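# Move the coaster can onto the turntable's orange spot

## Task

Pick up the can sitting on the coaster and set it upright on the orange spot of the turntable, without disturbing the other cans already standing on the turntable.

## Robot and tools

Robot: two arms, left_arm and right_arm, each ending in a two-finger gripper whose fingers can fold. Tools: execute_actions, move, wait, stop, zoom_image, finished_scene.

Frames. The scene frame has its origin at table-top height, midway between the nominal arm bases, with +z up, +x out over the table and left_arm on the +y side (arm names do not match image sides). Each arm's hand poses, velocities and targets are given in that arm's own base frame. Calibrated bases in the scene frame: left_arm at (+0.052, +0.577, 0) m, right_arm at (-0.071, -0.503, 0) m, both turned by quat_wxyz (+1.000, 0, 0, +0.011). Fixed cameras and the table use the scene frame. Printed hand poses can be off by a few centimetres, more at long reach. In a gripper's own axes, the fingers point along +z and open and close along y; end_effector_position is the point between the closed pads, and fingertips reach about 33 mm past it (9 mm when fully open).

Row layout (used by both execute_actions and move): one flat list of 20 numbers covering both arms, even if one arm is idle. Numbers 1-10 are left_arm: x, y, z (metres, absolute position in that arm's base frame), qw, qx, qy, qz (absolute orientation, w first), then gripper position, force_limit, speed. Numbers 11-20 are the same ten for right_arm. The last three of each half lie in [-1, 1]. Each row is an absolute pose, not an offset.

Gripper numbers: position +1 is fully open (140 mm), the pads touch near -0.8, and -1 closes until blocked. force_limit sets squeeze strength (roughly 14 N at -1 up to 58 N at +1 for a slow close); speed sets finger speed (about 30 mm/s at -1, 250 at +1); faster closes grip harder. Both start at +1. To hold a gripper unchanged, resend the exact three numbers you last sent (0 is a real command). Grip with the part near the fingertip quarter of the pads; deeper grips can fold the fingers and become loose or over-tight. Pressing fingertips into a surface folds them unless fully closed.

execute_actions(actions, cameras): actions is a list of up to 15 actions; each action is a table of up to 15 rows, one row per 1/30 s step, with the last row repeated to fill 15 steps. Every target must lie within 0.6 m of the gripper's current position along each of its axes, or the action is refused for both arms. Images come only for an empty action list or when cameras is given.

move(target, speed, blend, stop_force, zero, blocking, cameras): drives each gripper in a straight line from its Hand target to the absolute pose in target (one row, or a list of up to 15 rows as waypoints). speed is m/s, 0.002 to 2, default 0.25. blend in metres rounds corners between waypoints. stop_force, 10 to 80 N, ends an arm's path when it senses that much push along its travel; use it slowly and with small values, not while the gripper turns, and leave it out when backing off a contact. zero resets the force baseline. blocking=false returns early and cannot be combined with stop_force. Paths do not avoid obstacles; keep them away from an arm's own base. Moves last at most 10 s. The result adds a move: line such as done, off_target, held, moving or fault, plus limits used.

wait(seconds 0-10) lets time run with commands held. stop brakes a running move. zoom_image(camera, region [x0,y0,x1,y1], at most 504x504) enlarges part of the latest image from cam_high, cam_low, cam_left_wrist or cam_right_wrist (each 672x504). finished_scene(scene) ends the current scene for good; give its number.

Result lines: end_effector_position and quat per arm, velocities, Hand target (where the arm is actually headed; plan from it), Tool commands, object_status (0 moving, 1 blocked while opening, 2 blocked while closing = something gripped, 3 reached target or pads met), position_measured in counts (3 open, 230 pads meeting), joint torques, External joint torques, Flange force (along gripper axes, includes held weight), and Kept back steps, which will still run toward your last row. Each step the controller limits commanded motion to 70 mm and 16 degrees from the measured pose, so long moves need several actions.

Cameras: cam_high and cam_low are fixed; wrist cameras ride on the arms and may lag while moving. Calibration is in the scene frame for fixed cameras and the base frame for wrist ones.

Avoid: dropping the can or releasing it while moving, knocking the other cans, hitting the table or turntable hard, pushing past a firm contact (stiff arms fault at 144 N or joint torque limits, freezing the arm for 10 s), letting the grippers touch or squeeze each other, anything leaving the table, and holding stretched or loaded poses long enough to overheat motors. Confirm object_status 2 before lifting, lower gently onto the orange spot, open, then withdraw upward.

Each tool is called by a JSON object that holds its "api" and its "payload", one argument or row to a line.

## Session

{"api": "execute_actions", "payload": {
  "actions": []
}}

{"api": "wait", "payload": {
  "seconds": 1,
  "cameras": ["cam_high","cam_left_wrist"]
}}

Scene clock: 0.00 s.
left_arm: end_effector_position=(+0.4342, -0.4942, +0.2520) position_measured=3 object_status=3 end_effector_quat_wxyz=(-0.189, +0.657, -0.382, +0.621) | right_arm: end_effector_position=(+0.1243, +0.3610, +0.1230) position_measured=3 object_status=3 end_effector_quat_wxyz=(-0.284, +0.524, +0.788, +0.153)
Joint positions: left_arm=[-1.384 0.183 2.349 1.83 1.204 -0.153] | right_arm=[0.569 -0.219 2.516 0.828 0.974 -0.355]
Joint velocities: within noise
Joint torques (N m): no reading
External joint torques (N m): no reading
Flange force (N): no reading
Hand target: left_arm +0.4342, -0.4942, +0.2520; -0.189, +0.657, -0.382, +0.621 | right_arm +0.1243, +0.3610, +0.1230; -0.284, +0.524, +0.788, +0.153
Tool commands: left_gripper/position=+1.0 left_gripper/force_limit=+1.0 left_gripper/speed=+1.0 right_gripper/position=+1.0 right_gripper/force_limit=+1.0 right_gripper/speed=+1.0
camera_calibration:
cam_left_wrist: T_world_to_cam=[[-0.262448, -0.633092, -0.728228, -0.00525407], [-0.27083, 0.772676, -0.574128, 0.650298], [0.92616, 0.0465472, -0.374248, -0.139477], [0, 0, 0, 1]] pos_world=[0.303919, -0.499303, 0.317329]
cam_right_wrist: T_world_to_cam=[[0.908397, 0.416145, -0.0404848, -0.244579], [0.384608, -0.869662, -0.309458, 0.307374], [-0.163987, 0.26554, -0.950051, 0.184129], [0, 0, 0, 1]] pos_world=[0.134151, 0.320199, 0.260149]

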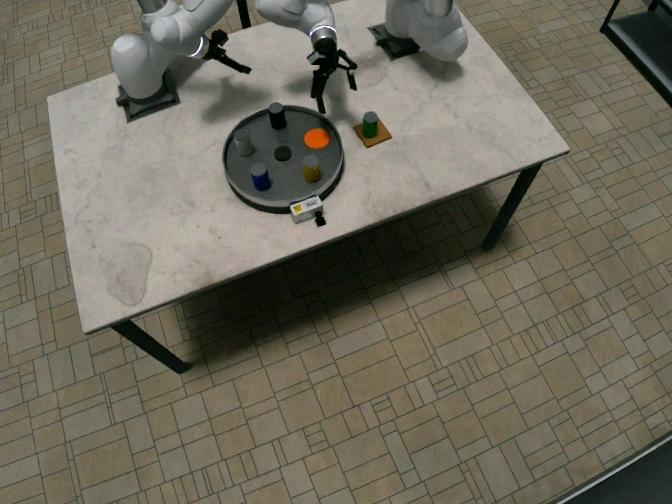

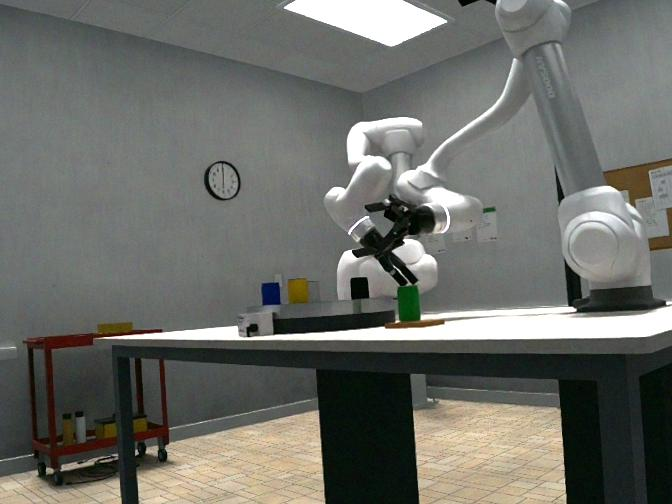

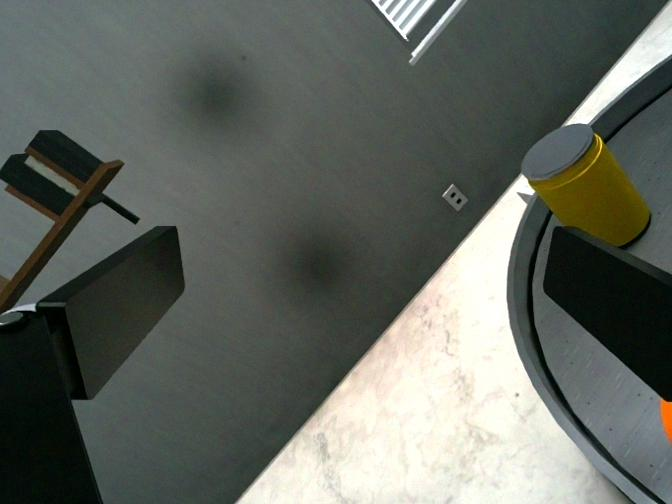

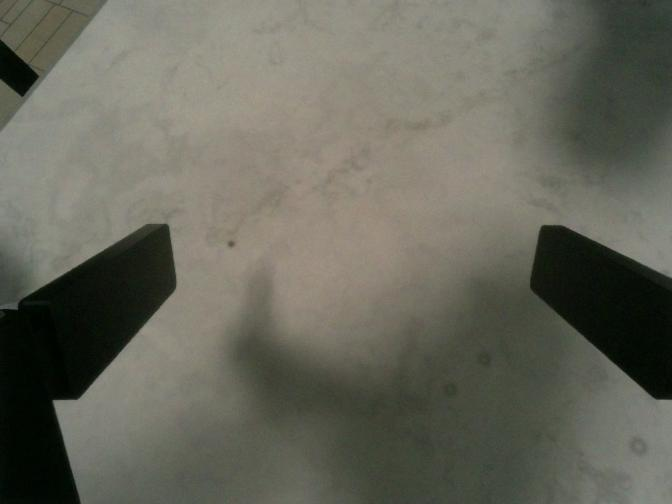

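Scene clock: 1.00 s.
left_arm: end_effector_position=(+0.4342, -0.4942, +0.2520) position_measured=3 object_status=3 end_effector_quat_wxyz=(-0.189, +0.657, -0.382, +0.621) | right_arm: end_effector_position=(+0.1243, +0.3610, +0.1230) position_measured=3 object_status=3 end_effector_quat_wxyz=(-0.284, +0.524, +0.788, +0.153)
Joint positions: left_arm=[-1.384 0.183 2.349 1.83 1.204 -0.153] | right_arm=[0.569 -0.219 2.516 0.828 0.974 -0.355]
Joint torques (N m): left_arm=[3.07 -46.91 -28.69 0.38 1.84 -0.13] | right_arm=[-0.08 -13.76 -33.84 3.48 0.81 -0.49]
External joint torques (N m): left_arm=[-3.12 -0.53 -0.02 0.39 0.38 0.1] | right_arm=[0.03 2.5 -0.13 -0.01 -0.07 0.48]
Flange force (N): left_arm=[1.3 1.8 -6.7] | right_arm=[0.3 4.9 4.0]
Hand target: left_arm +0.4342, -0.4942, +0.2520; -0.189, +0.657, -0.382, +0.621 | right_arm +0.1243, +0.3610, +0.1230; -0.284, +0.524, +0.788, +0.153
Tool commands: left_gripper/position=+1.0 left_gripper/force_limit=+1.0 left_gripper/speed=+1.0 right_gripper/position=+1.0 right_gripper/force_limit=+1.0 right_gripper/speed=+1.0
wait: 1.00 s; at rest by 0.17 s
camera_calibration:
cam_left_wrist: T_world_to_cam=[[-0.262448, -0.633092, -0.728228, -0.00525407], [-0.27083, 0.772676, -0.574128, 0.650298], [0.92616, 0.0465472, -0.374248, -0.139477], [0, 0, 0, 1]] pos_world=[0.303919, -0.499303, 0.317329]
Images, in order (width x height): cam_high 672x504, cam_left_wrist 672x504.

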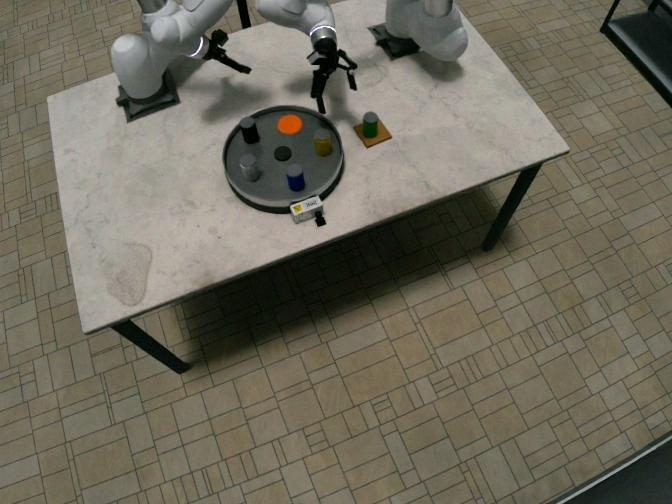

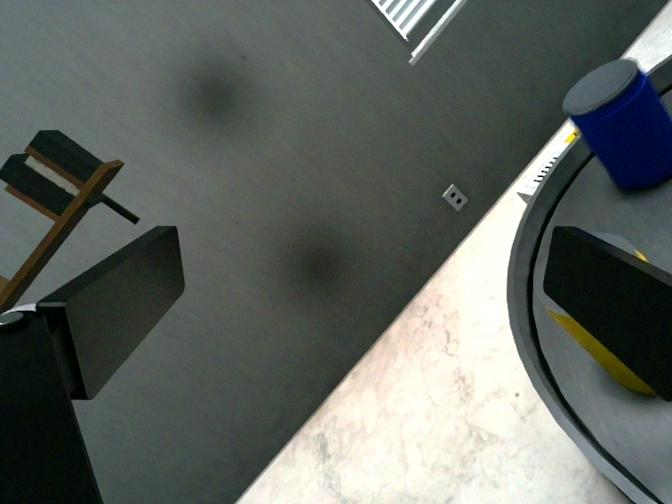

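{"api": "move", "payload": {
  "target": [0.433,-0.368,0.28,0,-0.7071,0.7071,0,1,1,1,0.03,0.39,0.123,-0.284,0.524,0.788,0.153,1,1,1],
  "speed": 0.5,
  "cameras": ["all"]
}}

{"api": "wait", "payload": {
  "seconds": 0.3,
  "cameras": ["cam_high","cam_left_wrist"]
}}

Scene clock: 3.67 s.
left_arm: end_effector_position=(+0.4330, -0.3680, +0.2800) position_measured=3 object_status=3 end_effector_quat_wxyz=(+0.000, +0.707, -0.707, +0.000) | right_arm: end_effector_position=(+0.0300, +0.3900, +0.1230) position_measured=3 object_status=3 end_effector_quat_wxyz=(-0.284, +0.524, +0.788, +0.153)
Joint positions: left_arm=[-0.765 0.051 1.809 0 1.282 2.376] | right_arm=[0.892 -0.306 2.571 0.889 0.809 -0.119]
Joint torques (N m): left_arm=[2.64 -44.94 -40.43 3.6 -0.43 -0.2] | right_arm=[0.03 -6.66 -35.3 3.31 0.42 -0.47]
External joint torques (N m): left_arm=[-2.72 -0.48 0.04 0.5 0.39 0.2] | right_arm=[-0.04 2.76 -0.43 0.03 -0.07 0.46]
Flange force (N): left_arm=[2.7 3.7 -0.9] | right_arm=[2.0 4.9 5.5]
Hand target: left_arm +0.4330, -0.3680, +0.2800; +0.000, +0.707, -0.707, +0.000 | right_arm +0.0300, +0.3900, +0.1230; -0.284, +0.524, +0.788, +0.153
Off the commanded pose: left_arm 0.000 m, 0 deg | right_arm 0.000 m, 0 deg.
move: done; limits=paced
camera_calibration:
cam_left_wrist: T_world_to_cam=[[-0.999974, 0.00524708, -0.00504019, 0.446513], [0.0031834, 0.938454, 0.345389, 0.253344], [0.00654228, 0.345364, -0.938446, 0.53238], [0, 0, 0, 1]] pos_world=[0.442212, -0.42396, 0.414358]
cam_right_wrist: T_world_to_cam=[[0.908158, 0.416761, -0.039501, -0.171358], [0.385516, -0.869372, -0.309143, 0.368676], [-0.16318, 0.265522, -0.950195, 0.160955], [0, 0, 0, 1]] pos_world=[0.0397546, 0.349195, 0.260144]

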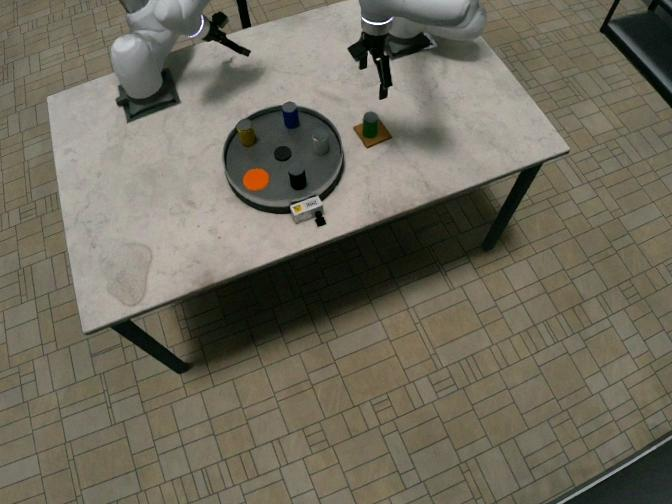

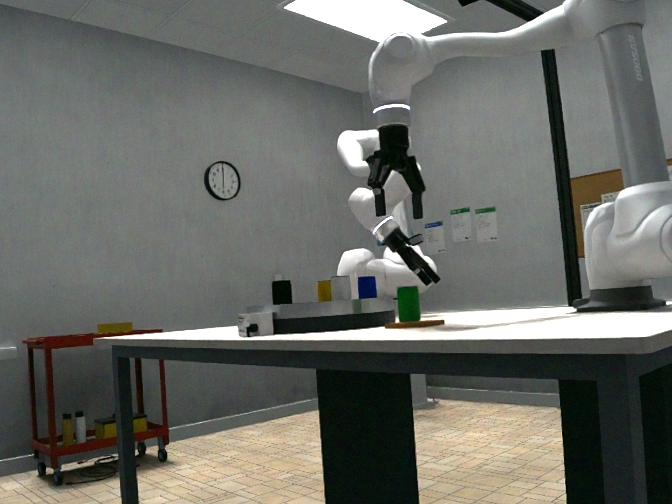

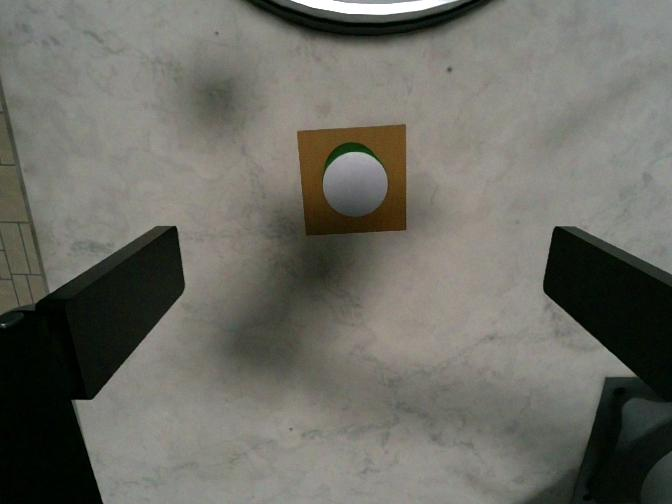

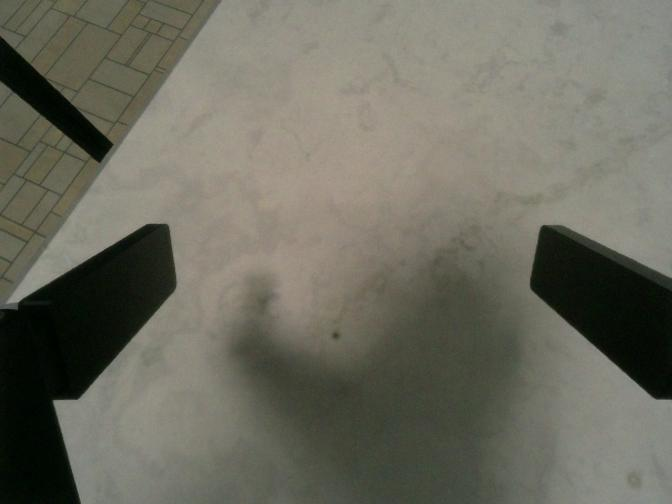

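Scene clock: 3.97 s.
left_arm: end_effector_position=(+0.4330, -0.3680, +0.2800) position_measured=3 object_status=3 end_effector_quat_wxyz=(+0.000, +0.707, -0.707, +0.000) | right_arm: end_effector_position=(+0.0300, +0.3900, +0.1230) position_measured=3 object_status=3 end_effector_quat_wxyz=(-0.284, +0.524, +0.788, +0.153)
Joint positions: left_arm=[-0.765 0.051 1.809 0 1.282 2.376] | right_arm=[0.892 -0.306 2.571 0.889 0.809 -0.119]
Joint torques (N m): left_arm=[3.31 -44.81 -40.43 3.64 -0.48 -0.08] | right_arm=[0.25 -6.55 -35.39 3.3 0.41 -0.45]
External joint torques (N m): left_arm=[-3.32 -0.91 -0.05 0.48 0.44 0.08] | right_arm=[-0.22 2.6 -0.31 0.04 -0.06 0.45]
Flange force (N): left_arm=[3.3 5.0 -1.3] | right_arm=[1.3 4.8 4.8]
Hand target: left_arm +0.4330, -0.3680, +0.2800; +0.000, +0.707, -0.707, +0.000 | right_arm +0.0300, +0.3900, +0.1230; -0.284, +0.524, +0.788, +0.153
Tool commands: left_gripper/position=+1.0 left_gripper/force_limit=+1.0 left_gripper/speed=+1.0 right_gripper/position=+1.0 right_gripper/force_limit=+1.0 right_gripper/speed=+1.0
Off the commanded pose: left_arm 0.000 m, 0 deg | right_arm 0.000 m, 0 deg.
wait: 0.30 s; at rest by 0.17 s
camera_calibration:
cam_left_wrist: T_world_to_cam=[[-0.999974, 0.00524708, -0.00504019, 0.446613], [0.0031834, 0.938454, 0.345389, 0.253344], [0.00654228, 0.345364, -0.938446, 0.532379], [0, 0, 0, 1]] pos_world=[0.442312, -0.42396, 0.414358]
Images, in order (width x height): cam_high 672x504, cam_left_wrist 672x504.

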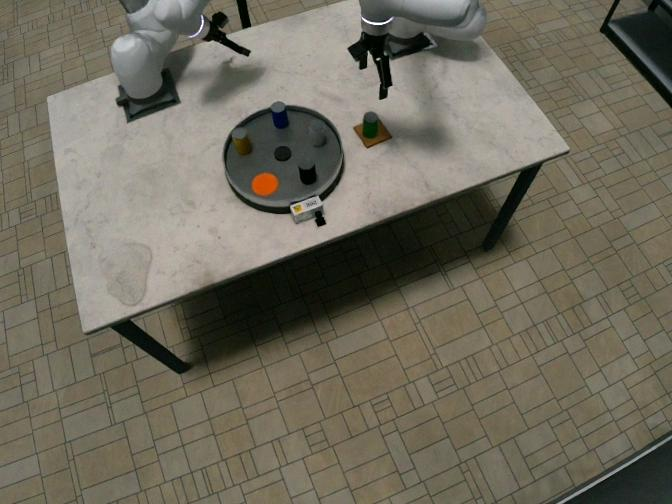

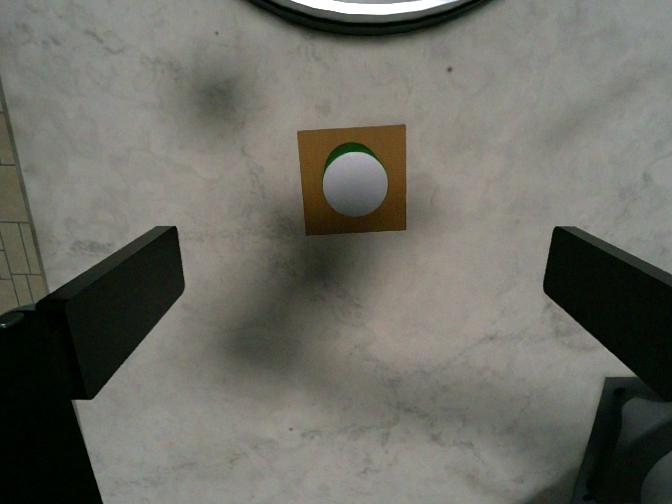

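{"api": "move", "payload": {
  "target": [
    [0.428,-0.366,0.15,0,-0.7071,0.7071,0,0.2,0,1,0.03,0.39,0.123,-0.284,0.524,0.788,0.153,1,1,1],
    [0.428,-0.366,0.098,0,-0.7071,0.7071,0,0.2,0,1,0.03,0.39,0.123,-0.284,0.524,0.788,0.153,1,1,1]
  ],
  "blend": [0.02,0],
  "speed": [0.3,0.13]
}}

{"api": "move", "payload": {
  "target": [0.428,-0.366,0.098,0,-0.7071,0.7071,0,-1,0,-1,0.03,0.39,0.123,-0.284,0.524,0.788,0.153,1,1,1],
  "cameras": ["cam_left_wrist"]
}}

{"api": "move", "payload": {
  "target": [
    [0.428,-0.366,0.16,0,-0.7071,0.7071,0,-1,0,-1,0.03,0.39,0.123,-0.284,0.524,0.788,0.153,1,1,1],
    [0.45,-0.5,0.27,0,-0.7071,0.7071,0,-1,0,-1,0.03,0.39,0.123,-0.284,0.524,0.788,0.153,1,1,1],
    [0.4825,-0.8135,0.25,0,-0.7071,0.7071,0,-1,0,-1,0.03,0.39,0.123,-0.284,0.524,0.788,0.153,1,1,1]
  ],
  "blend": [0.03,0.05,0],
  "speed": [0.2,0.25,0.3],
  "cameras": ["cam_left_wrist","cam_high"]
}}

{"api": "zoom_image", "payload": {
  "camera": "cam_high",
  "region": [215, 90, 355, 230]
}}

Scene clock: 5.57 s.
left_arm: end_effector_position=(+0.4280, -0.3660, +0.0980) position_measured=104 object_status=3 end_effector_quat_wxyz=(+0.000, +0.707, -0.707, +0.000) | right_arm: end_effector_position=(+0.0300, +0.3900, +0.1230) position_measured=3 object_status=3 end_effector_quat_wxyz=(-0.284, +0.524, +0.788, +0.153)
Joint positions: left_arm=[-0.769 0.182 2.024 0 0.935 2.373] | right_arm=[0.892 -0.306 2.571 0.889 0.809 -0.119]
Joint torques (N m): left_arm=[3.37 -52.31 -33.94 2.97 -0.56 -0.14] | right_arm=[0.09 -6.67 -35.31 3.31 0.46 -0.48]
External joint torques (N m): left_arm=[-3.41 -0.21 0.02 0.48 0.52 0.14] | right_arm=[-0.18 2.85 -0.2 0.02 -0.11 0.48]
Flange force (N): left_arm=[4.1 4.2 -1.2] | right_arm=[1.4 5.1 5.6]
Hand target: left_arm +0.4280, -0.3660, +0.0980; +0.000, +0.707, -0.707, +0.000 | right_arm +0.0300, +0.3900, +0.1230; -0.284, +0.524, +0.788, +0.153
Off the commanded pose: left_arm 0.000 m, 0 deg | right_arm 0.000 m, 0 deg.
move: done

Scene clock: 7.10 s.
left_arm: end_effector_position=(+0.4280, -0.3660, +0.0980) position_measured=154 object_status=0 end_effector_quat_wxyz=(+0.000, +0.707, -0.707, +0.000) | right_arm: end_effector_position=(+0.0300, +0.3900, +0.1230) position_measured=3 object_status=3 end_effector_quat_wxyz=(-0.284, +0.524, +0.788, +0.153)
Joint positions: left_arm=[-0.769 0.182 2.024 0 0.935 2.373] | right_arm=[0.892 -0.306 2.571 0.889 0.809 -0.119]
Joint torques (N m): left_arm=[3.05 -38.97 -23.85 2.98 -0.66 -0.16] | right_arm=[0.46 -6.46 -35.43 3.27 0.44 -0.52]
External joint torques (N m): left_arm=[-3.07 -13.8 -10.15 0.48 0.62 0.16] | right_arm=[-0.44 2.54 -0.08 0.05 -0.09 0.52]
Flange force (N): left_arm=[2.8 4.7 -25.0] | right_arm=[0.6 4.8 4.3]
Hand target: left_arm +0.4280, -0.3660, +0.0980; +0.000, +0.707, -0.707, +0.000 | right_arm +0.0300, +0.3900, +0.1230; -0.284, +0.524, +0.788, +0.153
Off the commanded pose: left_arm 0.000 m, 0 deg | right_arm 0.000 m, 0 deg.
move: done
camera_calibration:
cam_left_wrist: T_world_to_cam=[[-0.999974, 0.00524708, -0.00504019, 0.440686], [0.0031834, 0.938454, 0.345389, 0.314437], [0.00654228, 0.345364, -0.938446, 0.360959], [0, 0, 0, 1]] pos_world=[0.437312, -0.42206, 0.232358]
Images, in order (width x height): cam_left_wrist 672x504.

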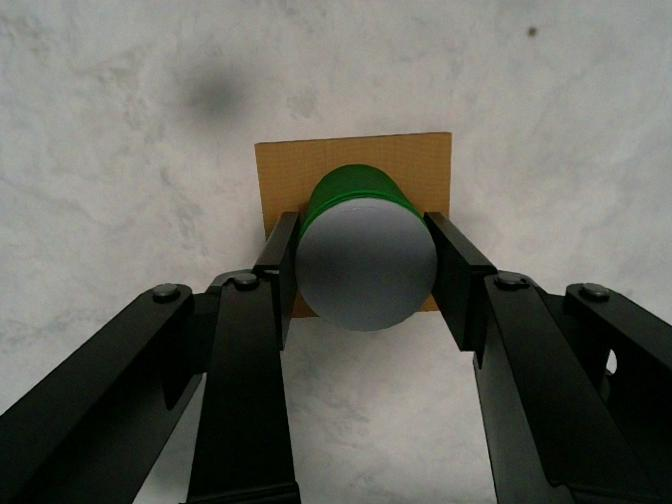

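Scene clock: 9.57 s.
left_arm: end_effector_position=(+0.4825, -0.8135, +0.2501) position_measured=154 object_status=2 end_effector_quat_wxyz=(+0.000, +0.707, -0.707, +0.000) | right_arm: end_effector_position=(+0.0300, +0.3900, +0.1230) position_measured=3 object_status=3 end_effector_quat_wxyz=(-0.284, +0.524, +0.788, +0.153)
Joint positions: left_arm=[-1.072 0.678 0.988 0 1.476 2.07] | right_arm=[0.892 -0.306 2.571 0.889 0.809 -0.119]
Joint torques (N m): left_arm=[3.95 -111.09 -43.1 3.77 -0.52 -0.19] | right_arm=[0.04 -6.54 -35.22 3.3 0.43 -0.51]
External joint torques (N m): left_arm=[-4.15 3.94 1.09 0.51 0.47 0.19] | right_arm=[0 2.55 -0.38 0.03 -0.08 0.51]
Flange force (N): left_arm=[6.0 1.3 1.6] | right_arm=[2.3 4.3 5.1]
Hand target: left_arm +0.4825, -0.8135, +0.2500; +0.000, +0.707, -0.707, +0.000 | right_arm +0.0300, +0.3900, +0.1230; -0.284, +0.524, +0.788, +0.153
Off the commanded pose: left_arm 0.000 m, 0 deg | right_arm 0.000 m, 0 deg.
move: done
camera_calibration:
cam_left_wrist: T_world_to_cam=[[-0.999973, 0.00528033, -0.0051345, 0.498264], [0.00318203, 0.938454, 0.345389, 0.681595], [0.00664226, 0.345364, -0.938445, 0.657807], [0, 0, 0, 1]] pos_world=[0.491712, -0.86946, 0.384458]
Images, in order (width x height): cam_high 672x504, cam_left_wrist 672x504.

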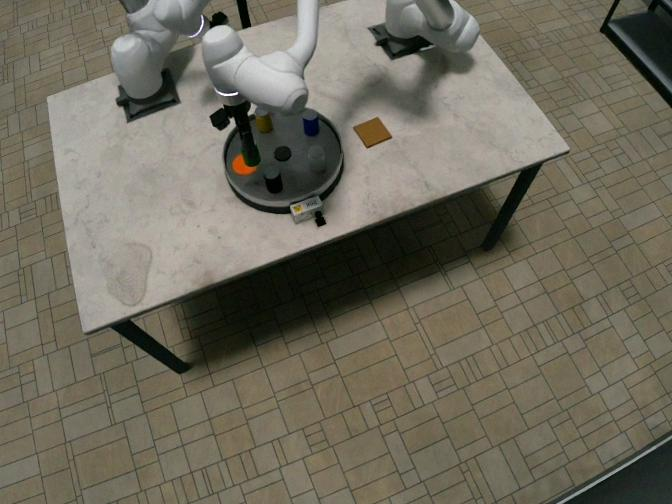

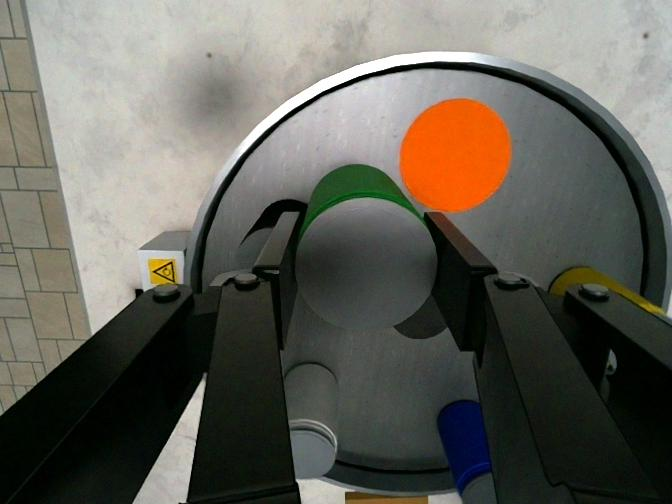

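Scaled by 3.600 from the camera's 672x504 image, which has a finer 960x720 frame.

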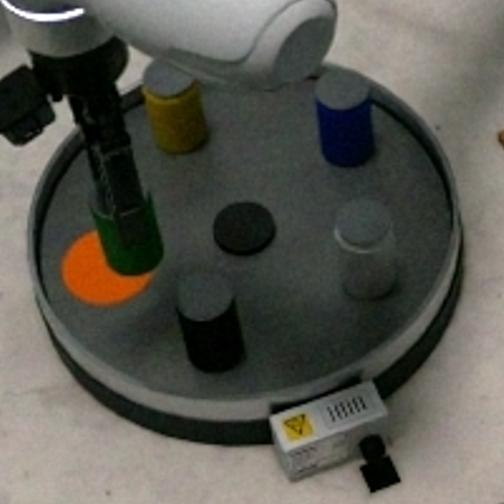

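{"api": "wait", "payload": {
  "seconds": 6.05
}}

{"api": "move", "payload": {
  "target": [
    [0.5182,-0.7836,0.25,0,-0.7071,0.7071,0,-1,0,-1,0.03,0.39,0.123,-0.284,0.524,0.788,0.153,1,1,1],
    [0.5414,-0.7433,0.25,0,-0.7071,0.7071,0,-1,0,-1,0.03,0.39,0.123,-0.284,0.524,0.788,0.153,1,1,1],
    [0.5495,-0.6975,0.25,0,-0.7071,0.7071,0,-1,0,-1,0.03,0.39,0.123,-0.284,0.524,0.788,0.153,1,1,1],
    [0.5414,-0.6517,0.25,0,-0.7071,0.7071,0,-1,0,-1,0.03,0.39,0.123,-0.284,0.524,0.788,0.153,1,1,1],
    [0.5181,-0.6114,0.25,0,-0.7071,0.7071,0,-1,0,-1,0.03,0.39,0.123,-0.284,0.524,0.788,0.153,1,1,1],
    [0.4825,-0.5815,0.25,0,-0.7071,0.7071,0,-1,0,-1,0.03,0.39,0.123,-0.284,0.524,0.788,0.153,1,1,1]
  ],
  "speed": 0.129,
  "blend": [0.02,0.02,0.02,0.02,0.02,0],
  "blocking": false,
  "cameras": ["cam_left_wrist"]
}}

Scene clock: 16.70 s.
left_arm: end_effector_position=(+0.4825, -0.8135, +0.2500) position_measured=154 object_status=2 end_effector_quat_wxyz=(+0.000, +0.707, -0.707, +0.000) | right_arm: end_effector_position=(+0.0300, +0.3900, +0.1230) position_measured=3 object_status=3 end_effector_quat_wxyz=(-0.284, +0.524, +0.788, +0.153)
Joint positions: left_arm=[-1.072 0.678 0.988 0 1.476 2.07] | right_arm=[0.892 -0.306 2.571 0.889 0.809 -0.119]
Joint torques (N m): left_arm=[2.72 -111.14 -42.99 3.8 -0.5 -0.1] | right_arm=[0.27 -6.52 -35.43 3.3 0.44 -0.42]
External joint torques (N m): left_arm=[-2.62 3.71 0.91 0.5 0.45 0.1] | right_arm=[-0.16 2.55 -0.14 0.02 -0.09 0.42]
Flange force (N): left_arm=[5.4 -0.1 1.3] | right_arm=[1.2 4.5 5.0]
Hand target: left_arm +0.4825, -0.8135, +0.2500; +0.000, +0.707, -0.707, +0.000 | right_arm +0.0300, +0.3900, +0.1230; -0.284, +0.524, +0.788, +0.153
Tool commands: left_gripper/position=-1.0 left_gripper/force_limit=+0.0 left_gripper/speed=-1.0 right_gripper/position=+1.0 right_gripper/force_limit=+1.0 right_gripper/speed=+1.0
Off the commanded pose: left_arm 0.000 m, 0 deg | right_arm 0.000 m, 0 deg.
wait: 6.07 s; at rest from the start

Scene clock: 17.20 s.
left_arm: end_effector_position=(+0.5214, -0.7766, +0.2500) position_measured=154 object_status=2 end_effector_quat_wxyz=(+0.000, +0.707, -0.707, +0.000) end_effector_velocity=(+0.074, +0.101, +0.000) end_effector_angular_velocity=(+0.001, +0.001, -0.001) | right_arm: end_effector_position=(+0.0300, +0.3900, +0.1230) position_measured=3 object_status=3 end_effector_quat_wxyz=(-0.284, +0.524, +0.788, +0.153)
Joint positions: left_arm=[-1.016 0.658 1.022 0 1.462 2.125] | right_arm=[0.892 -0.306 2.571 0.889 0.809 -0.119]
Joint velocities: left_arm=[0.124 -0.08 0.135 0 -0.054 0.125] | right_arm=[within noise]
Joint torques (N m): left_arm=[4.59 -109.47 -43.7 3.76 -0.78 0.09] | right_arm=[0.53 -6.69 -35.41 3.28 0.43 -0.49]
External joint torques (N m): left_arm=[-4.18 2.27 1.79 0.52 0.78 -0.09] | right_arm=[-0.53 2.8 -0.07 0.04 -0.08 0.49]
Flange force (N): left_arm=[2.1 4.1 1.8] | right_arm=[0.2 5.5 4.6]
Hand target: left_arm +0.5251, -0.7713, +0.2500; +0.000, +0.707, -0.707, +0.000 | right_arm +0.0300, +0.3900, +0.1230; -0.284, +0.524, +0.788, +0.153
Tool commands: left_gripper/position=-1.0 left_gripper/force_limit=+0.0 left_gripper/speed=-1.0 right_gripper/position=+1.0 right_gripper/force_limit=+1.0 right_gripper/speed=+1.0
Off the commanded pose: left_arm 0.199 m, 0 deg | right_arm 0.000 m, 0 deg.
move: running; path passed 0 of 6 targets
camera_calibration:
cam_left_wrist: T_world_to_cam=[[-0.999974, 0.00512014, -0.00497892, 0.536875], [0.00308462, 0.938411, 0.345508, 0.646882], [0.00644132, 0.345484, -0.938403, 0.644806], [0, 0, 0, 1]] pos_world=[0.530713, -0.83256, 0.384258]
Images, in order (width x height): cam_left_wrist 672x504.

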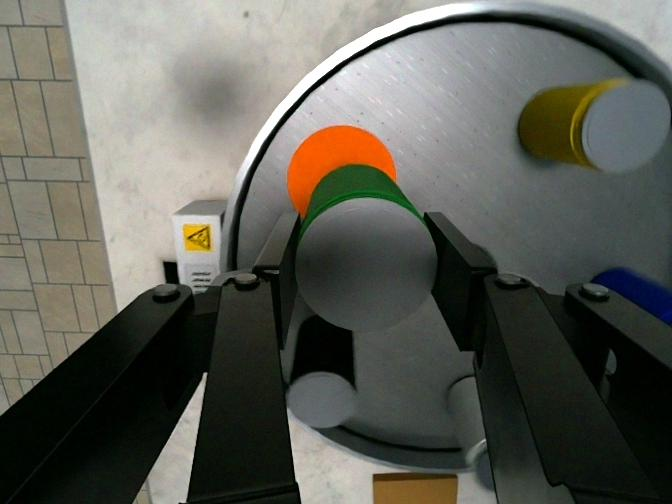

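{"api": "move", "payload": {
  "target": [
    [0.5369,-0.6409,0.25,0,-0.7071,0.7071,0,-1,0,-1,0.03,0.39,0.123,-0.284,0.524,0.788,0.153,1,1,1],
    [0.5181,-0.6114,0.215,0,-0.7071,0.7071,0,-1,0,-1,0.03,0.39,0.123,-0.284,0.524,0.788,0.153,1,1,1],
    [0.4865,-0.5839,0.18,0,-0.7071,0.7071,0,-1,0,-1,0.03,0.39,0.123,-0.284,0.524,0.788,0.153,1,1,1],
    [0.4502,-0.5681,0.149,0,-0.7071,0.7071,0,-1,0,-1,0.03,0.39,0.123,-0.284,0.524,0.788,0.153,1,1,1],
    [0.4038,-0.564,0.148,0,-0.7071,0.7071,0,-1,0,-1,0.03,0.39,0.123,-0.284,0.524,0.788,0.153,1,1,1],
    [0.3589,-0.5761,0.148,0,-0.7071,0.7071,0,-1,0,-1,0.03,0.39,0.123,-0.284,0.524,0.788,0.153,1,1,1],
    [0.3294,-0.5948,0.148,0,-0.7071,0.7071,0,-1,0,-1,0.03,0.39,0.123,-0.284,0.524,0.788,0.153,1,1,1]
  ],
  "speed": [0.129,0.172,0.167,0.167,0.128,0.129,0.129],
  "blend": [0.02,0.02,0.02,0.015,0.02,0.02,0],
  "blocking": false
}}

{"api": "wait", "payload": {
  "seconds": 1.08,
  "cameras": ["cam_left_wrist"]
}}

{"api": "move", "payload": {
  "target": [
    [0.3589,-0.5761,0.148,0,-0.7071,0.7071,0,0.2,0,0,0.03,0.39,0.123,-0.284,0.524,0.788,0.153,1,1,1],
    [0.3294,-0.5948,0.175,0,-0.7071,0.7071,0,0.2,0,0,0.03,0.39,0.123,-0.284,0.524,0.788,0.153,1,1,1],
    [0.31,-0.56,0.3,0,-0.7071,0.7071,0,0.2,0,0,0.03,0.39,0.123,-0.284,0.524,0.788,0.153,1,1,1]
  ],
  "speed": [0.129,0.145,0.25],
  "blend": [0.015,0.015,0],
  "blocking": false
}}

{"api": "wait", "payload": {
  "seconds": 2,
  "cameras": ["cam_high"]
}}

{"api": "zoom_image", "payload": {
  "camera": "cam_high",
  "region": [215, 90, 355, 230]
}}

Scene clock: 18.57 s.
left_arm: end_effector_position=(+0.5210, -0.6167, +0.2212) position_measured=154 object_status=2 end_effector_quat_wxyz=(+0.000, +0.707, -0.707, +0.000) end_effector_velocity=(-0.075, +0.098, -0.117) end_effector_angular_velocity=(+0.001, +0.000, +0.000) | right_arm: end_effector_position=(+0.0300, +0.3900, +0.1230) position_measured=3 object_status=3 end_effector_quat_wxyz=(-0.284, +0.524, +0.788, +0.153)
Joint positions: left_arm=[-0.912 0.451 1.404 0 1.287 2.229] | right_arm=[0.892 -0.306 2.571 0.889 0.809 -0.119]
Joint velocities: left_arm=[0.001 -0.139 0.428 0 -0.288 0.001] | right_arm=[within noise]
Joint torques (N m): left_arm=[1.49 -87.68 -42.9 3.62 -0.12 -0.16] | right_arm=[-0.07 -6.46 -35.28 3.23 0.43 -0.44]
External joint torques (N m): left_arm=[-2.68 1.44 2.14 0.49 0.08 0.16] | right_arm=[0.07 2.53 -0.4 0.1 -0.09 0.44]
Flange force (N): left_arm=[-0.2 4.2 3.0] | right_arm=[2.2 4.3 5.5]
Hand target: left_arm +0.5164, -0.6111, +0.2144; +0.000, +0.707, -0.707, +0.000 | right_arm +0.0300, +0.3900, +0.1230; -0.284, +0.524, +0.788, +0.153
Tool commands: left_gripper/position=-1.0 left_gripper/force_limit=+0.0 left_gripper/speed=-1.0 right_gripper/position=+1.0 right_gripper/force_limit=+1.0 right_gripper/speed=+1.0
Off the commanded pose: left_arm 0.206 m, 0 deg | right_arm 0.000 m, 0 deg.
earlier move: replaced; path passed 3 of 6 targets
move: running; path passed 1 of 7 targets; blend cut to 0.0098 m at target 1, 0.0175 m at target 6

Scene clock: 19.67 s.
left_arm: end_effector_position=(+0.3956, -0.5668, +0.1480) position_measured=154 object_status=2 end_effector_quat_wxyz=(+0.000, +0.707, -0.707, +0.000) end_effector_velocity=(-0.124, -0.020, -0.001) end_effector_angular_velocity=(-0.001, +0.000, +0.001) | right_arm: end_effector_position=(+0.0300, +0.3900, +0.1230) position_measured=3 object_status=3 end_effector_quat_wxyz=(-0.284, +0.524, +0.788, +0.153)
Joint positions: left_arm=[-1.011 0.321 1.734 0 1.087 2.13] | right_arm=[0.892 -0.306 2.571 0.889 0.809 -0.119]
Joint velocities: left_arm=[-0.168 -0.078 0.111 -0.001 -0.033 -0.168] | right_arm=[within noise]
Joint torques (N m): left_arm=[1.28 -72.31 -39.43 3.34 -0.73 -0.18] | right_arm=[0.2 -6.86 -35.49 3.29 0.46 -0.5]
External joint torques (N m): left_arm=[-2.26 2.98 1.73 0.48 0.64 0.18] | right_arm=[-0.24 2.98 0.06 0.02 -0.11 0.49]
Flange force (N): left_arm=[2.6 1.9 2.8] | right_arm=[0.9 5.1 5.8]
Hand target: left_arm +0.3893, -0.5680, +0.1480; +0.000, +0.707, -0.707, +0.000 | right_arm +0.0300, +0.3900, +0.1230; -0.284, +0.524, +0.788, +0.153
Tool commands: left_gripper/position=-1.0 left_gripper/force_limit=+0.0 left_gripper/speed=-1.0 right_gripper/position=+1.0 right_gripper/force_limit=+1.0 right_gripper/speed=+1.0
Off the commanded pose: left_arm 0.072 m, 0 deg | right_arm 0.000 m, 0 deg.
earlier move: running; path passed 4 of 7 targets; blend cut to 0.0098 m at target 1, 0.0175 m at target 6
wait: 1.10 s; no rest
camera_calibration:
cam_left_wrist: T_world_to_cam=[[-0.999974, 0.00527489, -0.00481834, 0.409548], [0.00328612, 0.938454, 0.345389, 0.485671], [0.00634367, 0.345364, -0.938447, 0.477523], [0, 0, 0, 1]] pos_world=[0.404912, -0.62286, 0.282358]
Images, in order (width x height): cam_left_wrist 672x504.

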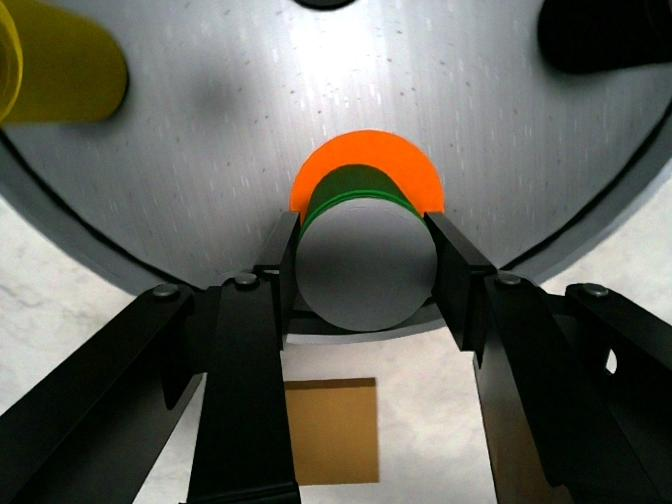

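Scene clock: 20.17 s.
left_arm: end_effector_position=(+0.3438, -0.5855, +0.1617) position_measured=104 object_status=0 end_effector_quat_wxyz=(+0.000, +0.707, -0.707, +0.000) end_effector_velocity=(-0.096, -0.061, +0.088) end_effector_angular_velocity=(+0.001, +0.000, +0.000) | right_arm: end_effector_position=(+0.0300, +0.3900, +0.1230) position_measured=3 object_status=3 end_effector_quat_wxyz=(-0.284, +0.524, +0.788, +0.153)
Joint positions: left_arm=[-1.091 0.293 1.745 0 1.103 2.051] | right_arm=[0.892 -0.306 2.571 0.889 0.809 -0.119]
Joint velocities: left_arm=[-0.168 -0.058 -0.097 0.001 0.156 -0.168] | right_arm=[within noise]
Joint torques (N m): left_arm=[1.29 -68.03 -38.26 3.31 -0.37 -0.03] | right_arm=[-0.34 -6.61 -35.29 3.33 0.48 -0.45]
External joint torques (N m): left_arm=[-1.29 0.71 0.67 0.53 0.32 0.03] | right_arm=[0.37 2.76 -0.27 0 -0.13 0.44]
Flange force (N): left_arm=[0.8 1.7 0.6] | right_arm=[3.0 4.0 6.6]
Hand target: left_arm +0.3390, -0.5886, +0.1662; +0.000, +0.707, -0.707, +0.000 | right_arm +0.0300, +0.3900, +0.1230; -0.284, +0.524, +0.788, +0.153
Tool commands: left_gripper/position=+0.2 left_gripper/force_limit=+0.0 left_gripper/speed=+0.0 right_gripper/position=+1.0 right_gripper/force_limit=+1.0 right_gripper/speed=+1.0
Off the commanded pose: left_arm 0.145 m, 0 deg | right_arm 0.000 m, 0 deg.
earlier move: replaced; path passed 4 of 7 targets; blend cut to 0.0098 m at target 1, 0.0175 m at target 6
move: running; started from rest: the earlier move stopped first; path passed 1 of 3 targets; blend cut to 0.014 m at target 1

Scene clock: 21.07 s.
left_arm: end_effector_position=(+0.3100, -0.5599, +0.3000) position_measured=104 object_status=3 end_effector_quat_wxyz=(+0.000, +0.707, -0.707, +0.000) | right_arm: end_effector_position=(+0.0300, +0.3900, +0.1230) position_measured=3 object_status=3 end_effector_quat_wxyz=(-0.284, +0.524, +0.788, +0.153)
Joint positions: left_arm=[-1.119 0.155 1.655 0 1.332 2.022] | right_arm=[0.892 -0.306 2.571 0.889 0.809 -0.119]
Joint torques (N m): left_arm=[2.88 -56.96 -41.01 3.65 -0.45 -0.1] | right_arm=[0.19 -6.97 -35.38 3.3 0.44 -0.47]
External joint torques (N m): left_arm=[-2.94 0.08 -0.01 0.54 0.39 0.1] | right_arm=[-0.27 3.12 -0.34 0.06 -0.1 0.47]
Flange force (N): left_arm=[2.2 3.9 -0.7] | right_arm=[1.3 6.0 5.9]
Hand target: left_arm +0.3100, -0.5600, +0.3000; +0.000, +0.707, -0.707, +0.000 | right_arm +0.0300, +0.3900, +0.1230; -0.284, +0.524, +0.788, +0.153
Tool commands: left_gripper/position=+0.2 left_gripper/force_limit=+0.0 left_gripper/speed=+0.0 right_gripper/position=+1.0 right_gripper/force_limit=+1.0 right_gripper/speed=+1.0
Off the commanded pose: left_arm 0.000 m, 0 deg | right_arm 0.000 m, 0 deg.
earlier move: done; started from rest: the earlier move stopped first; blend cut to 0.014 m at target 1
wait: 0.90 of 2 s (the move ended)
Images, in order (width x height): cam_high 672x504.

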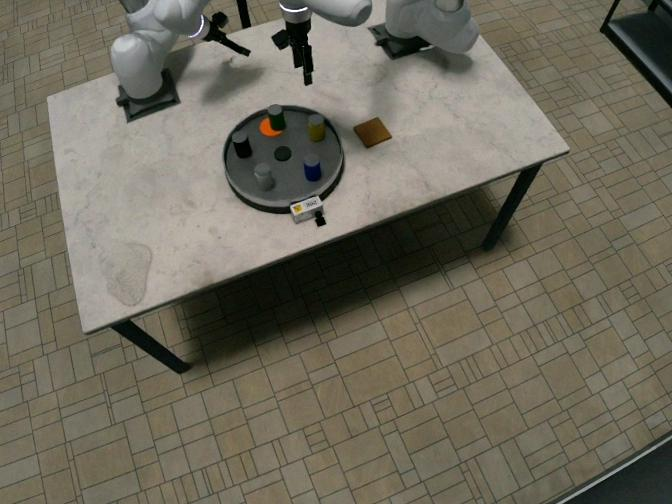

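Scaled by 3.600 from the camera's 672x504 image, which has a finer 960x720 frame.

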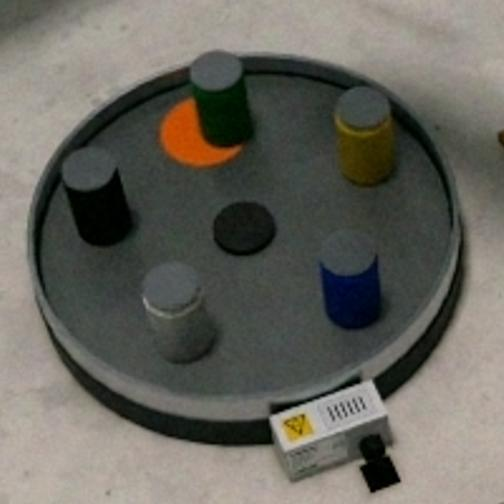

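{"api": "move", "payload": {
  "target": [
    [0.45,-0.57,0.27,0,-0.7071,0.7071,0,0.42,0,0,0.03,0.39,0.123,-0.284,0.524,0.788,0.153,1,1,1],
    [0.4825,-0.8135,0.25,0,-0.7071,0.7071,0,0.42,0,0,0.03,0.39,0.123,-0.284,0.524,0.788,0.153,1,1,1]
  ],
  "blend": [0.05,0],
  "speed": 0.35,
  "cameras": ["cam_left_wrist","cam_high"]
}}

{"api": "zoom_image", "payload": {
  "camera": "cam_high",
  "region": [215, 90, 355, 230]
}}

Scene clock: 23.23 s.
left_arm: end_effector_position=(+0.4824, -0.8135, +0.2501) position_measured=76 object_status=3 end_effector_quat_wxyz=(+0.000, +0.707, -0.707, +0.000) | right_arm: end_effector_position=(+0.0300, +0.3900, +0.1230) position_measured=3 object_status=3 end_effector_quat_wxyz=(-0.284, +0.524, +0.788, +0.153)
Joint positions: left_arm=[-1.072 0.678 0.988 0 1.476 2.07] | right_arm=[0.892 -0.306 2.571 0.889 0.809 -0.119]
Joint torques (N m): left_arm=[3.61 -107.82 -42.09 3.78 -0.44 -0.13] | right_arm=[0.06 -6.93 -35.33 3.32 0.4 -0.51]
External joint torques (N m): left_arm=[-3.47 0.49 0.04 0.52 0.39 0.13] | right_arm=[-0.07 3.01 -0.27 0.01 -0.05 0.5]
Flange force (N): left_arm=[2.8 2.4 -0.5] | right_arm=[1.9 5.2 5.9]
Hand target: left_arm +0.4825, -0.8135, +0.2500; +0.000, +0.707, -0.707, +0.000 | right_arm +0.0300, +0.3900, +0.1230; -0.284, +0.524, +0.788, +0.153
Off the commanded pose: left_arm 0.000 m, 0 deg | right_arm 0.000 m, 0 deg.
move: done
camera_calibration:
cam_left_wrist: T_world_to_cam=[[-0.999974, 0.00524708, -0.00504019, 0.498199], [0.0031834, 0.938454, 0.345389, 0.681595], [0.00654228, 0.345364, -0.938446, 0.657856], [0, 0, 0, 1]] pos_world=[0.491712, -0.86946, 0.384458]
Images, in order (width x height): cam_high 672x504, cam_left_wrist 672x504.

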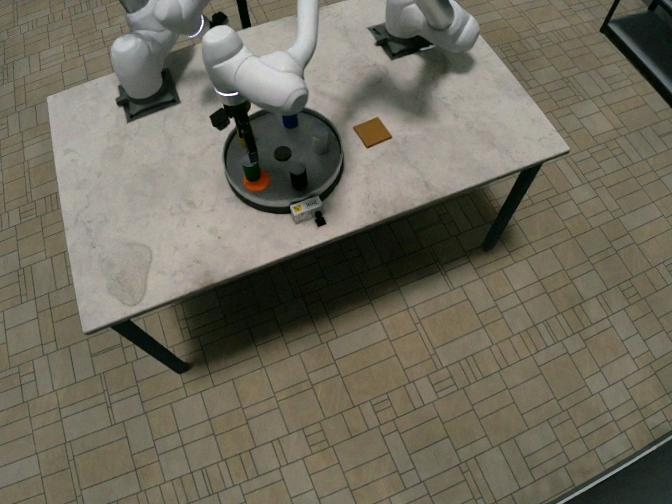

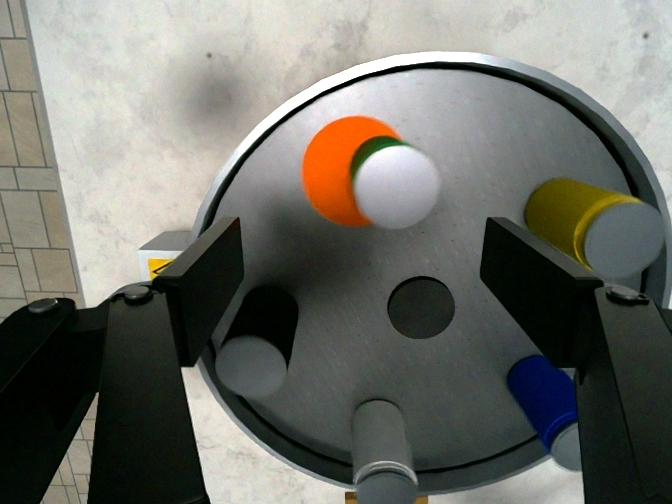

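Scaled by 3.600 from the camera's 672x504 image, which has a finer 960x720 frame.

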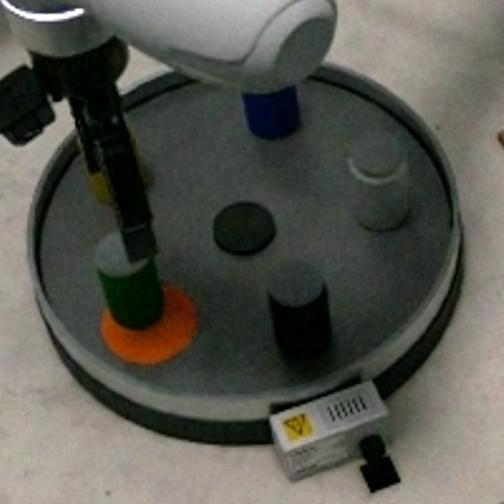

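{"api": "wait", "payload": {
  "seconds": 5.95
}}

{"api": "move", "payload": {
  "target": [
    [0.5182,-0.7836,0.25,0,-0.7071,0.7071,0,0.42,0,0,0.03,0.39,0.123,-0.284,0.524,0.788,0.153,1,1,1],
    [0.5414,-0.7433,0.25,0,-0.7071,0.7071,0,0.42,0,0,0.03,0.39,0.123,-0.284,0.524,0.788,0.153,1,1,1],
    [0.5495,-0.6975,0.25,0,-0.7071,0.7071,0,0.42,0,0,0.03,0.39,0.123,-0.284,0.524,0.788,0.153,1,1,1],
    [0.5414,-0.6517,0.25,0,-0.7071,0.7071,0,0.42,0,0,0.03,0.39,0.123,-0.284,0.524,0.788,0.153,1,1,1],
    [0.5181,-0.6114,0.25,0,-0.7071,0.7071,0,0.42,0,0,0.03,0.39,0.123,-0.284,0.524,0.788,0.153,1,1,1],
    [0.4825,-0.5815,0.25,0,-0.7071,0.7071,0,0.42,0,0,0.03,0.39,0.123,-0.284,0.524,0.788,0.153,1,1,1]
  ],
  "speed": 0.129,
  "blend": [0.02,0.02,0.02,0.02,0.02,0],
  "blocking": false
}}

Scene clock: 29.73 s.
left_arm: end_effector_position=(+0.4825, -0.8135, +0.2500) position_measured=76 object_status=3 end_effector_quat_wxyz=(+0.000, +0.707, -0.707, +0.000) | right_arm: end_effector_position=(+0.0300, +0.3900, +0.1230) position_measured=3 object_status=3 end_effector_quat_wxyz=(-0.284, +0.524, +0.788, +0.153)
Joint positions: left_arm=[-1.072 0.678 0.988 0 1.476 2.07] | right_arm=[0.892 -0.306 2.571 0.889 0.809 -0.119]
Joint torques (N m): left_arm=[3.28 -108.94 -42.06 3.72 -0.49 -0.12] | right_arm=[0.07 -6.53 -35.47 3.29 0.46 -0.55]
External joint torques (N m): left_arm=[-3.02 1.71 0.04 0.59 0.44 0.12] | right_arm=[-0.09 2.66 -0.11 0.04 -0.11 0.55]
Flange force (N): left_arm=[4.7 0.8 -0.4] | right_arm=[1.8 4.2 5.3]
Hand target: left_arm +0.4825, -0.8135, +0.2500; +0.000, +0.707, -0.707, +0.000 | right_arm +0.0300, +0.3900, +0.1230; -0.284, +0.524, +0.788, +0.153
Tool commands: left_gripper/position=+0.42 left_gripper/force_limit=+0.0 left_gripper/speed=+0.0 right_gripper/position=+1.0 right_gripper/force_limit=+1.0 right_gripper/speed=+1.0
Off the commanded pose: left_arm 0.000 m, 0 deg | right_arm 0.000 m, 0 deg.
wait: 5.97 s; at rest from the start

Scene clock: 30.23 s.
left_arm: end_effector_position=(+0.5212, -0.7769, +0.2500) position_measured=76 object_status=3 end_effector_quat_wxyz=(+0.000, +0.707, -0.707, +0.000) end_effector_velocity=(+0.075, +0.102, +0.000) end_effector_angular_velocity=(+0.000, +0.000, -0.001) | right_arm: end_effector_position=(+0.0300, +0.3900, +0.1230) position_measured=3 object_status=3 end_effector_quat_wxyz=(-0.284, +0.524, +0.788, +0.153)
Joint positions: left_arm=[-1.017 0.658 1.021 0 1.462 2.125] | right_arm=[0.892 -0.306 2.571 0.889 0.809 -0.119]
Joint velocities: left_arm=[0.126 -0.08 0.135 0 -0.055 0.127] | right_arm=[within noise]
Joint torques (N m): left_arm=[3.68 -110.07 -42.15 3.7 -0.44 -0.4] | right_arm=[0.4 -6.62 -35.35 3.27 0.45 -0.45]
External joint torques (N m): left_arm=[-3.41 3.1 0.29 0.58 0.44 0.4] | right_arm=[-0.28 2.62 -0.28 0.05 -0.1 0.45]
Flange force (N): left_arm=[6.2 -0.3 0.3] | right_arm=[1.1 5.0 4.9]
Hand target: left_arm +0.5251, -0.7713, +0.2500; +0.000, +0.707, -0.707, +0.000 | right_arm +0.0300, +0.3900, +0.1230; -0.284, +0.524, +0.788, +0.153
Tool commands: left_gripper/position=+0.42 left_gripper/force_limit=+0.0 left_gripper/speed=+0.0 right_gripper/position=+1.0 right_gripper/force_limit=+1.0 right_gripper/speed=+1.0
Off the commanded pose: left_arm 0.199 m, 0 deg | right_arm 0.000 m, 0 deg.
move: running; path passed 0 of 6 targets


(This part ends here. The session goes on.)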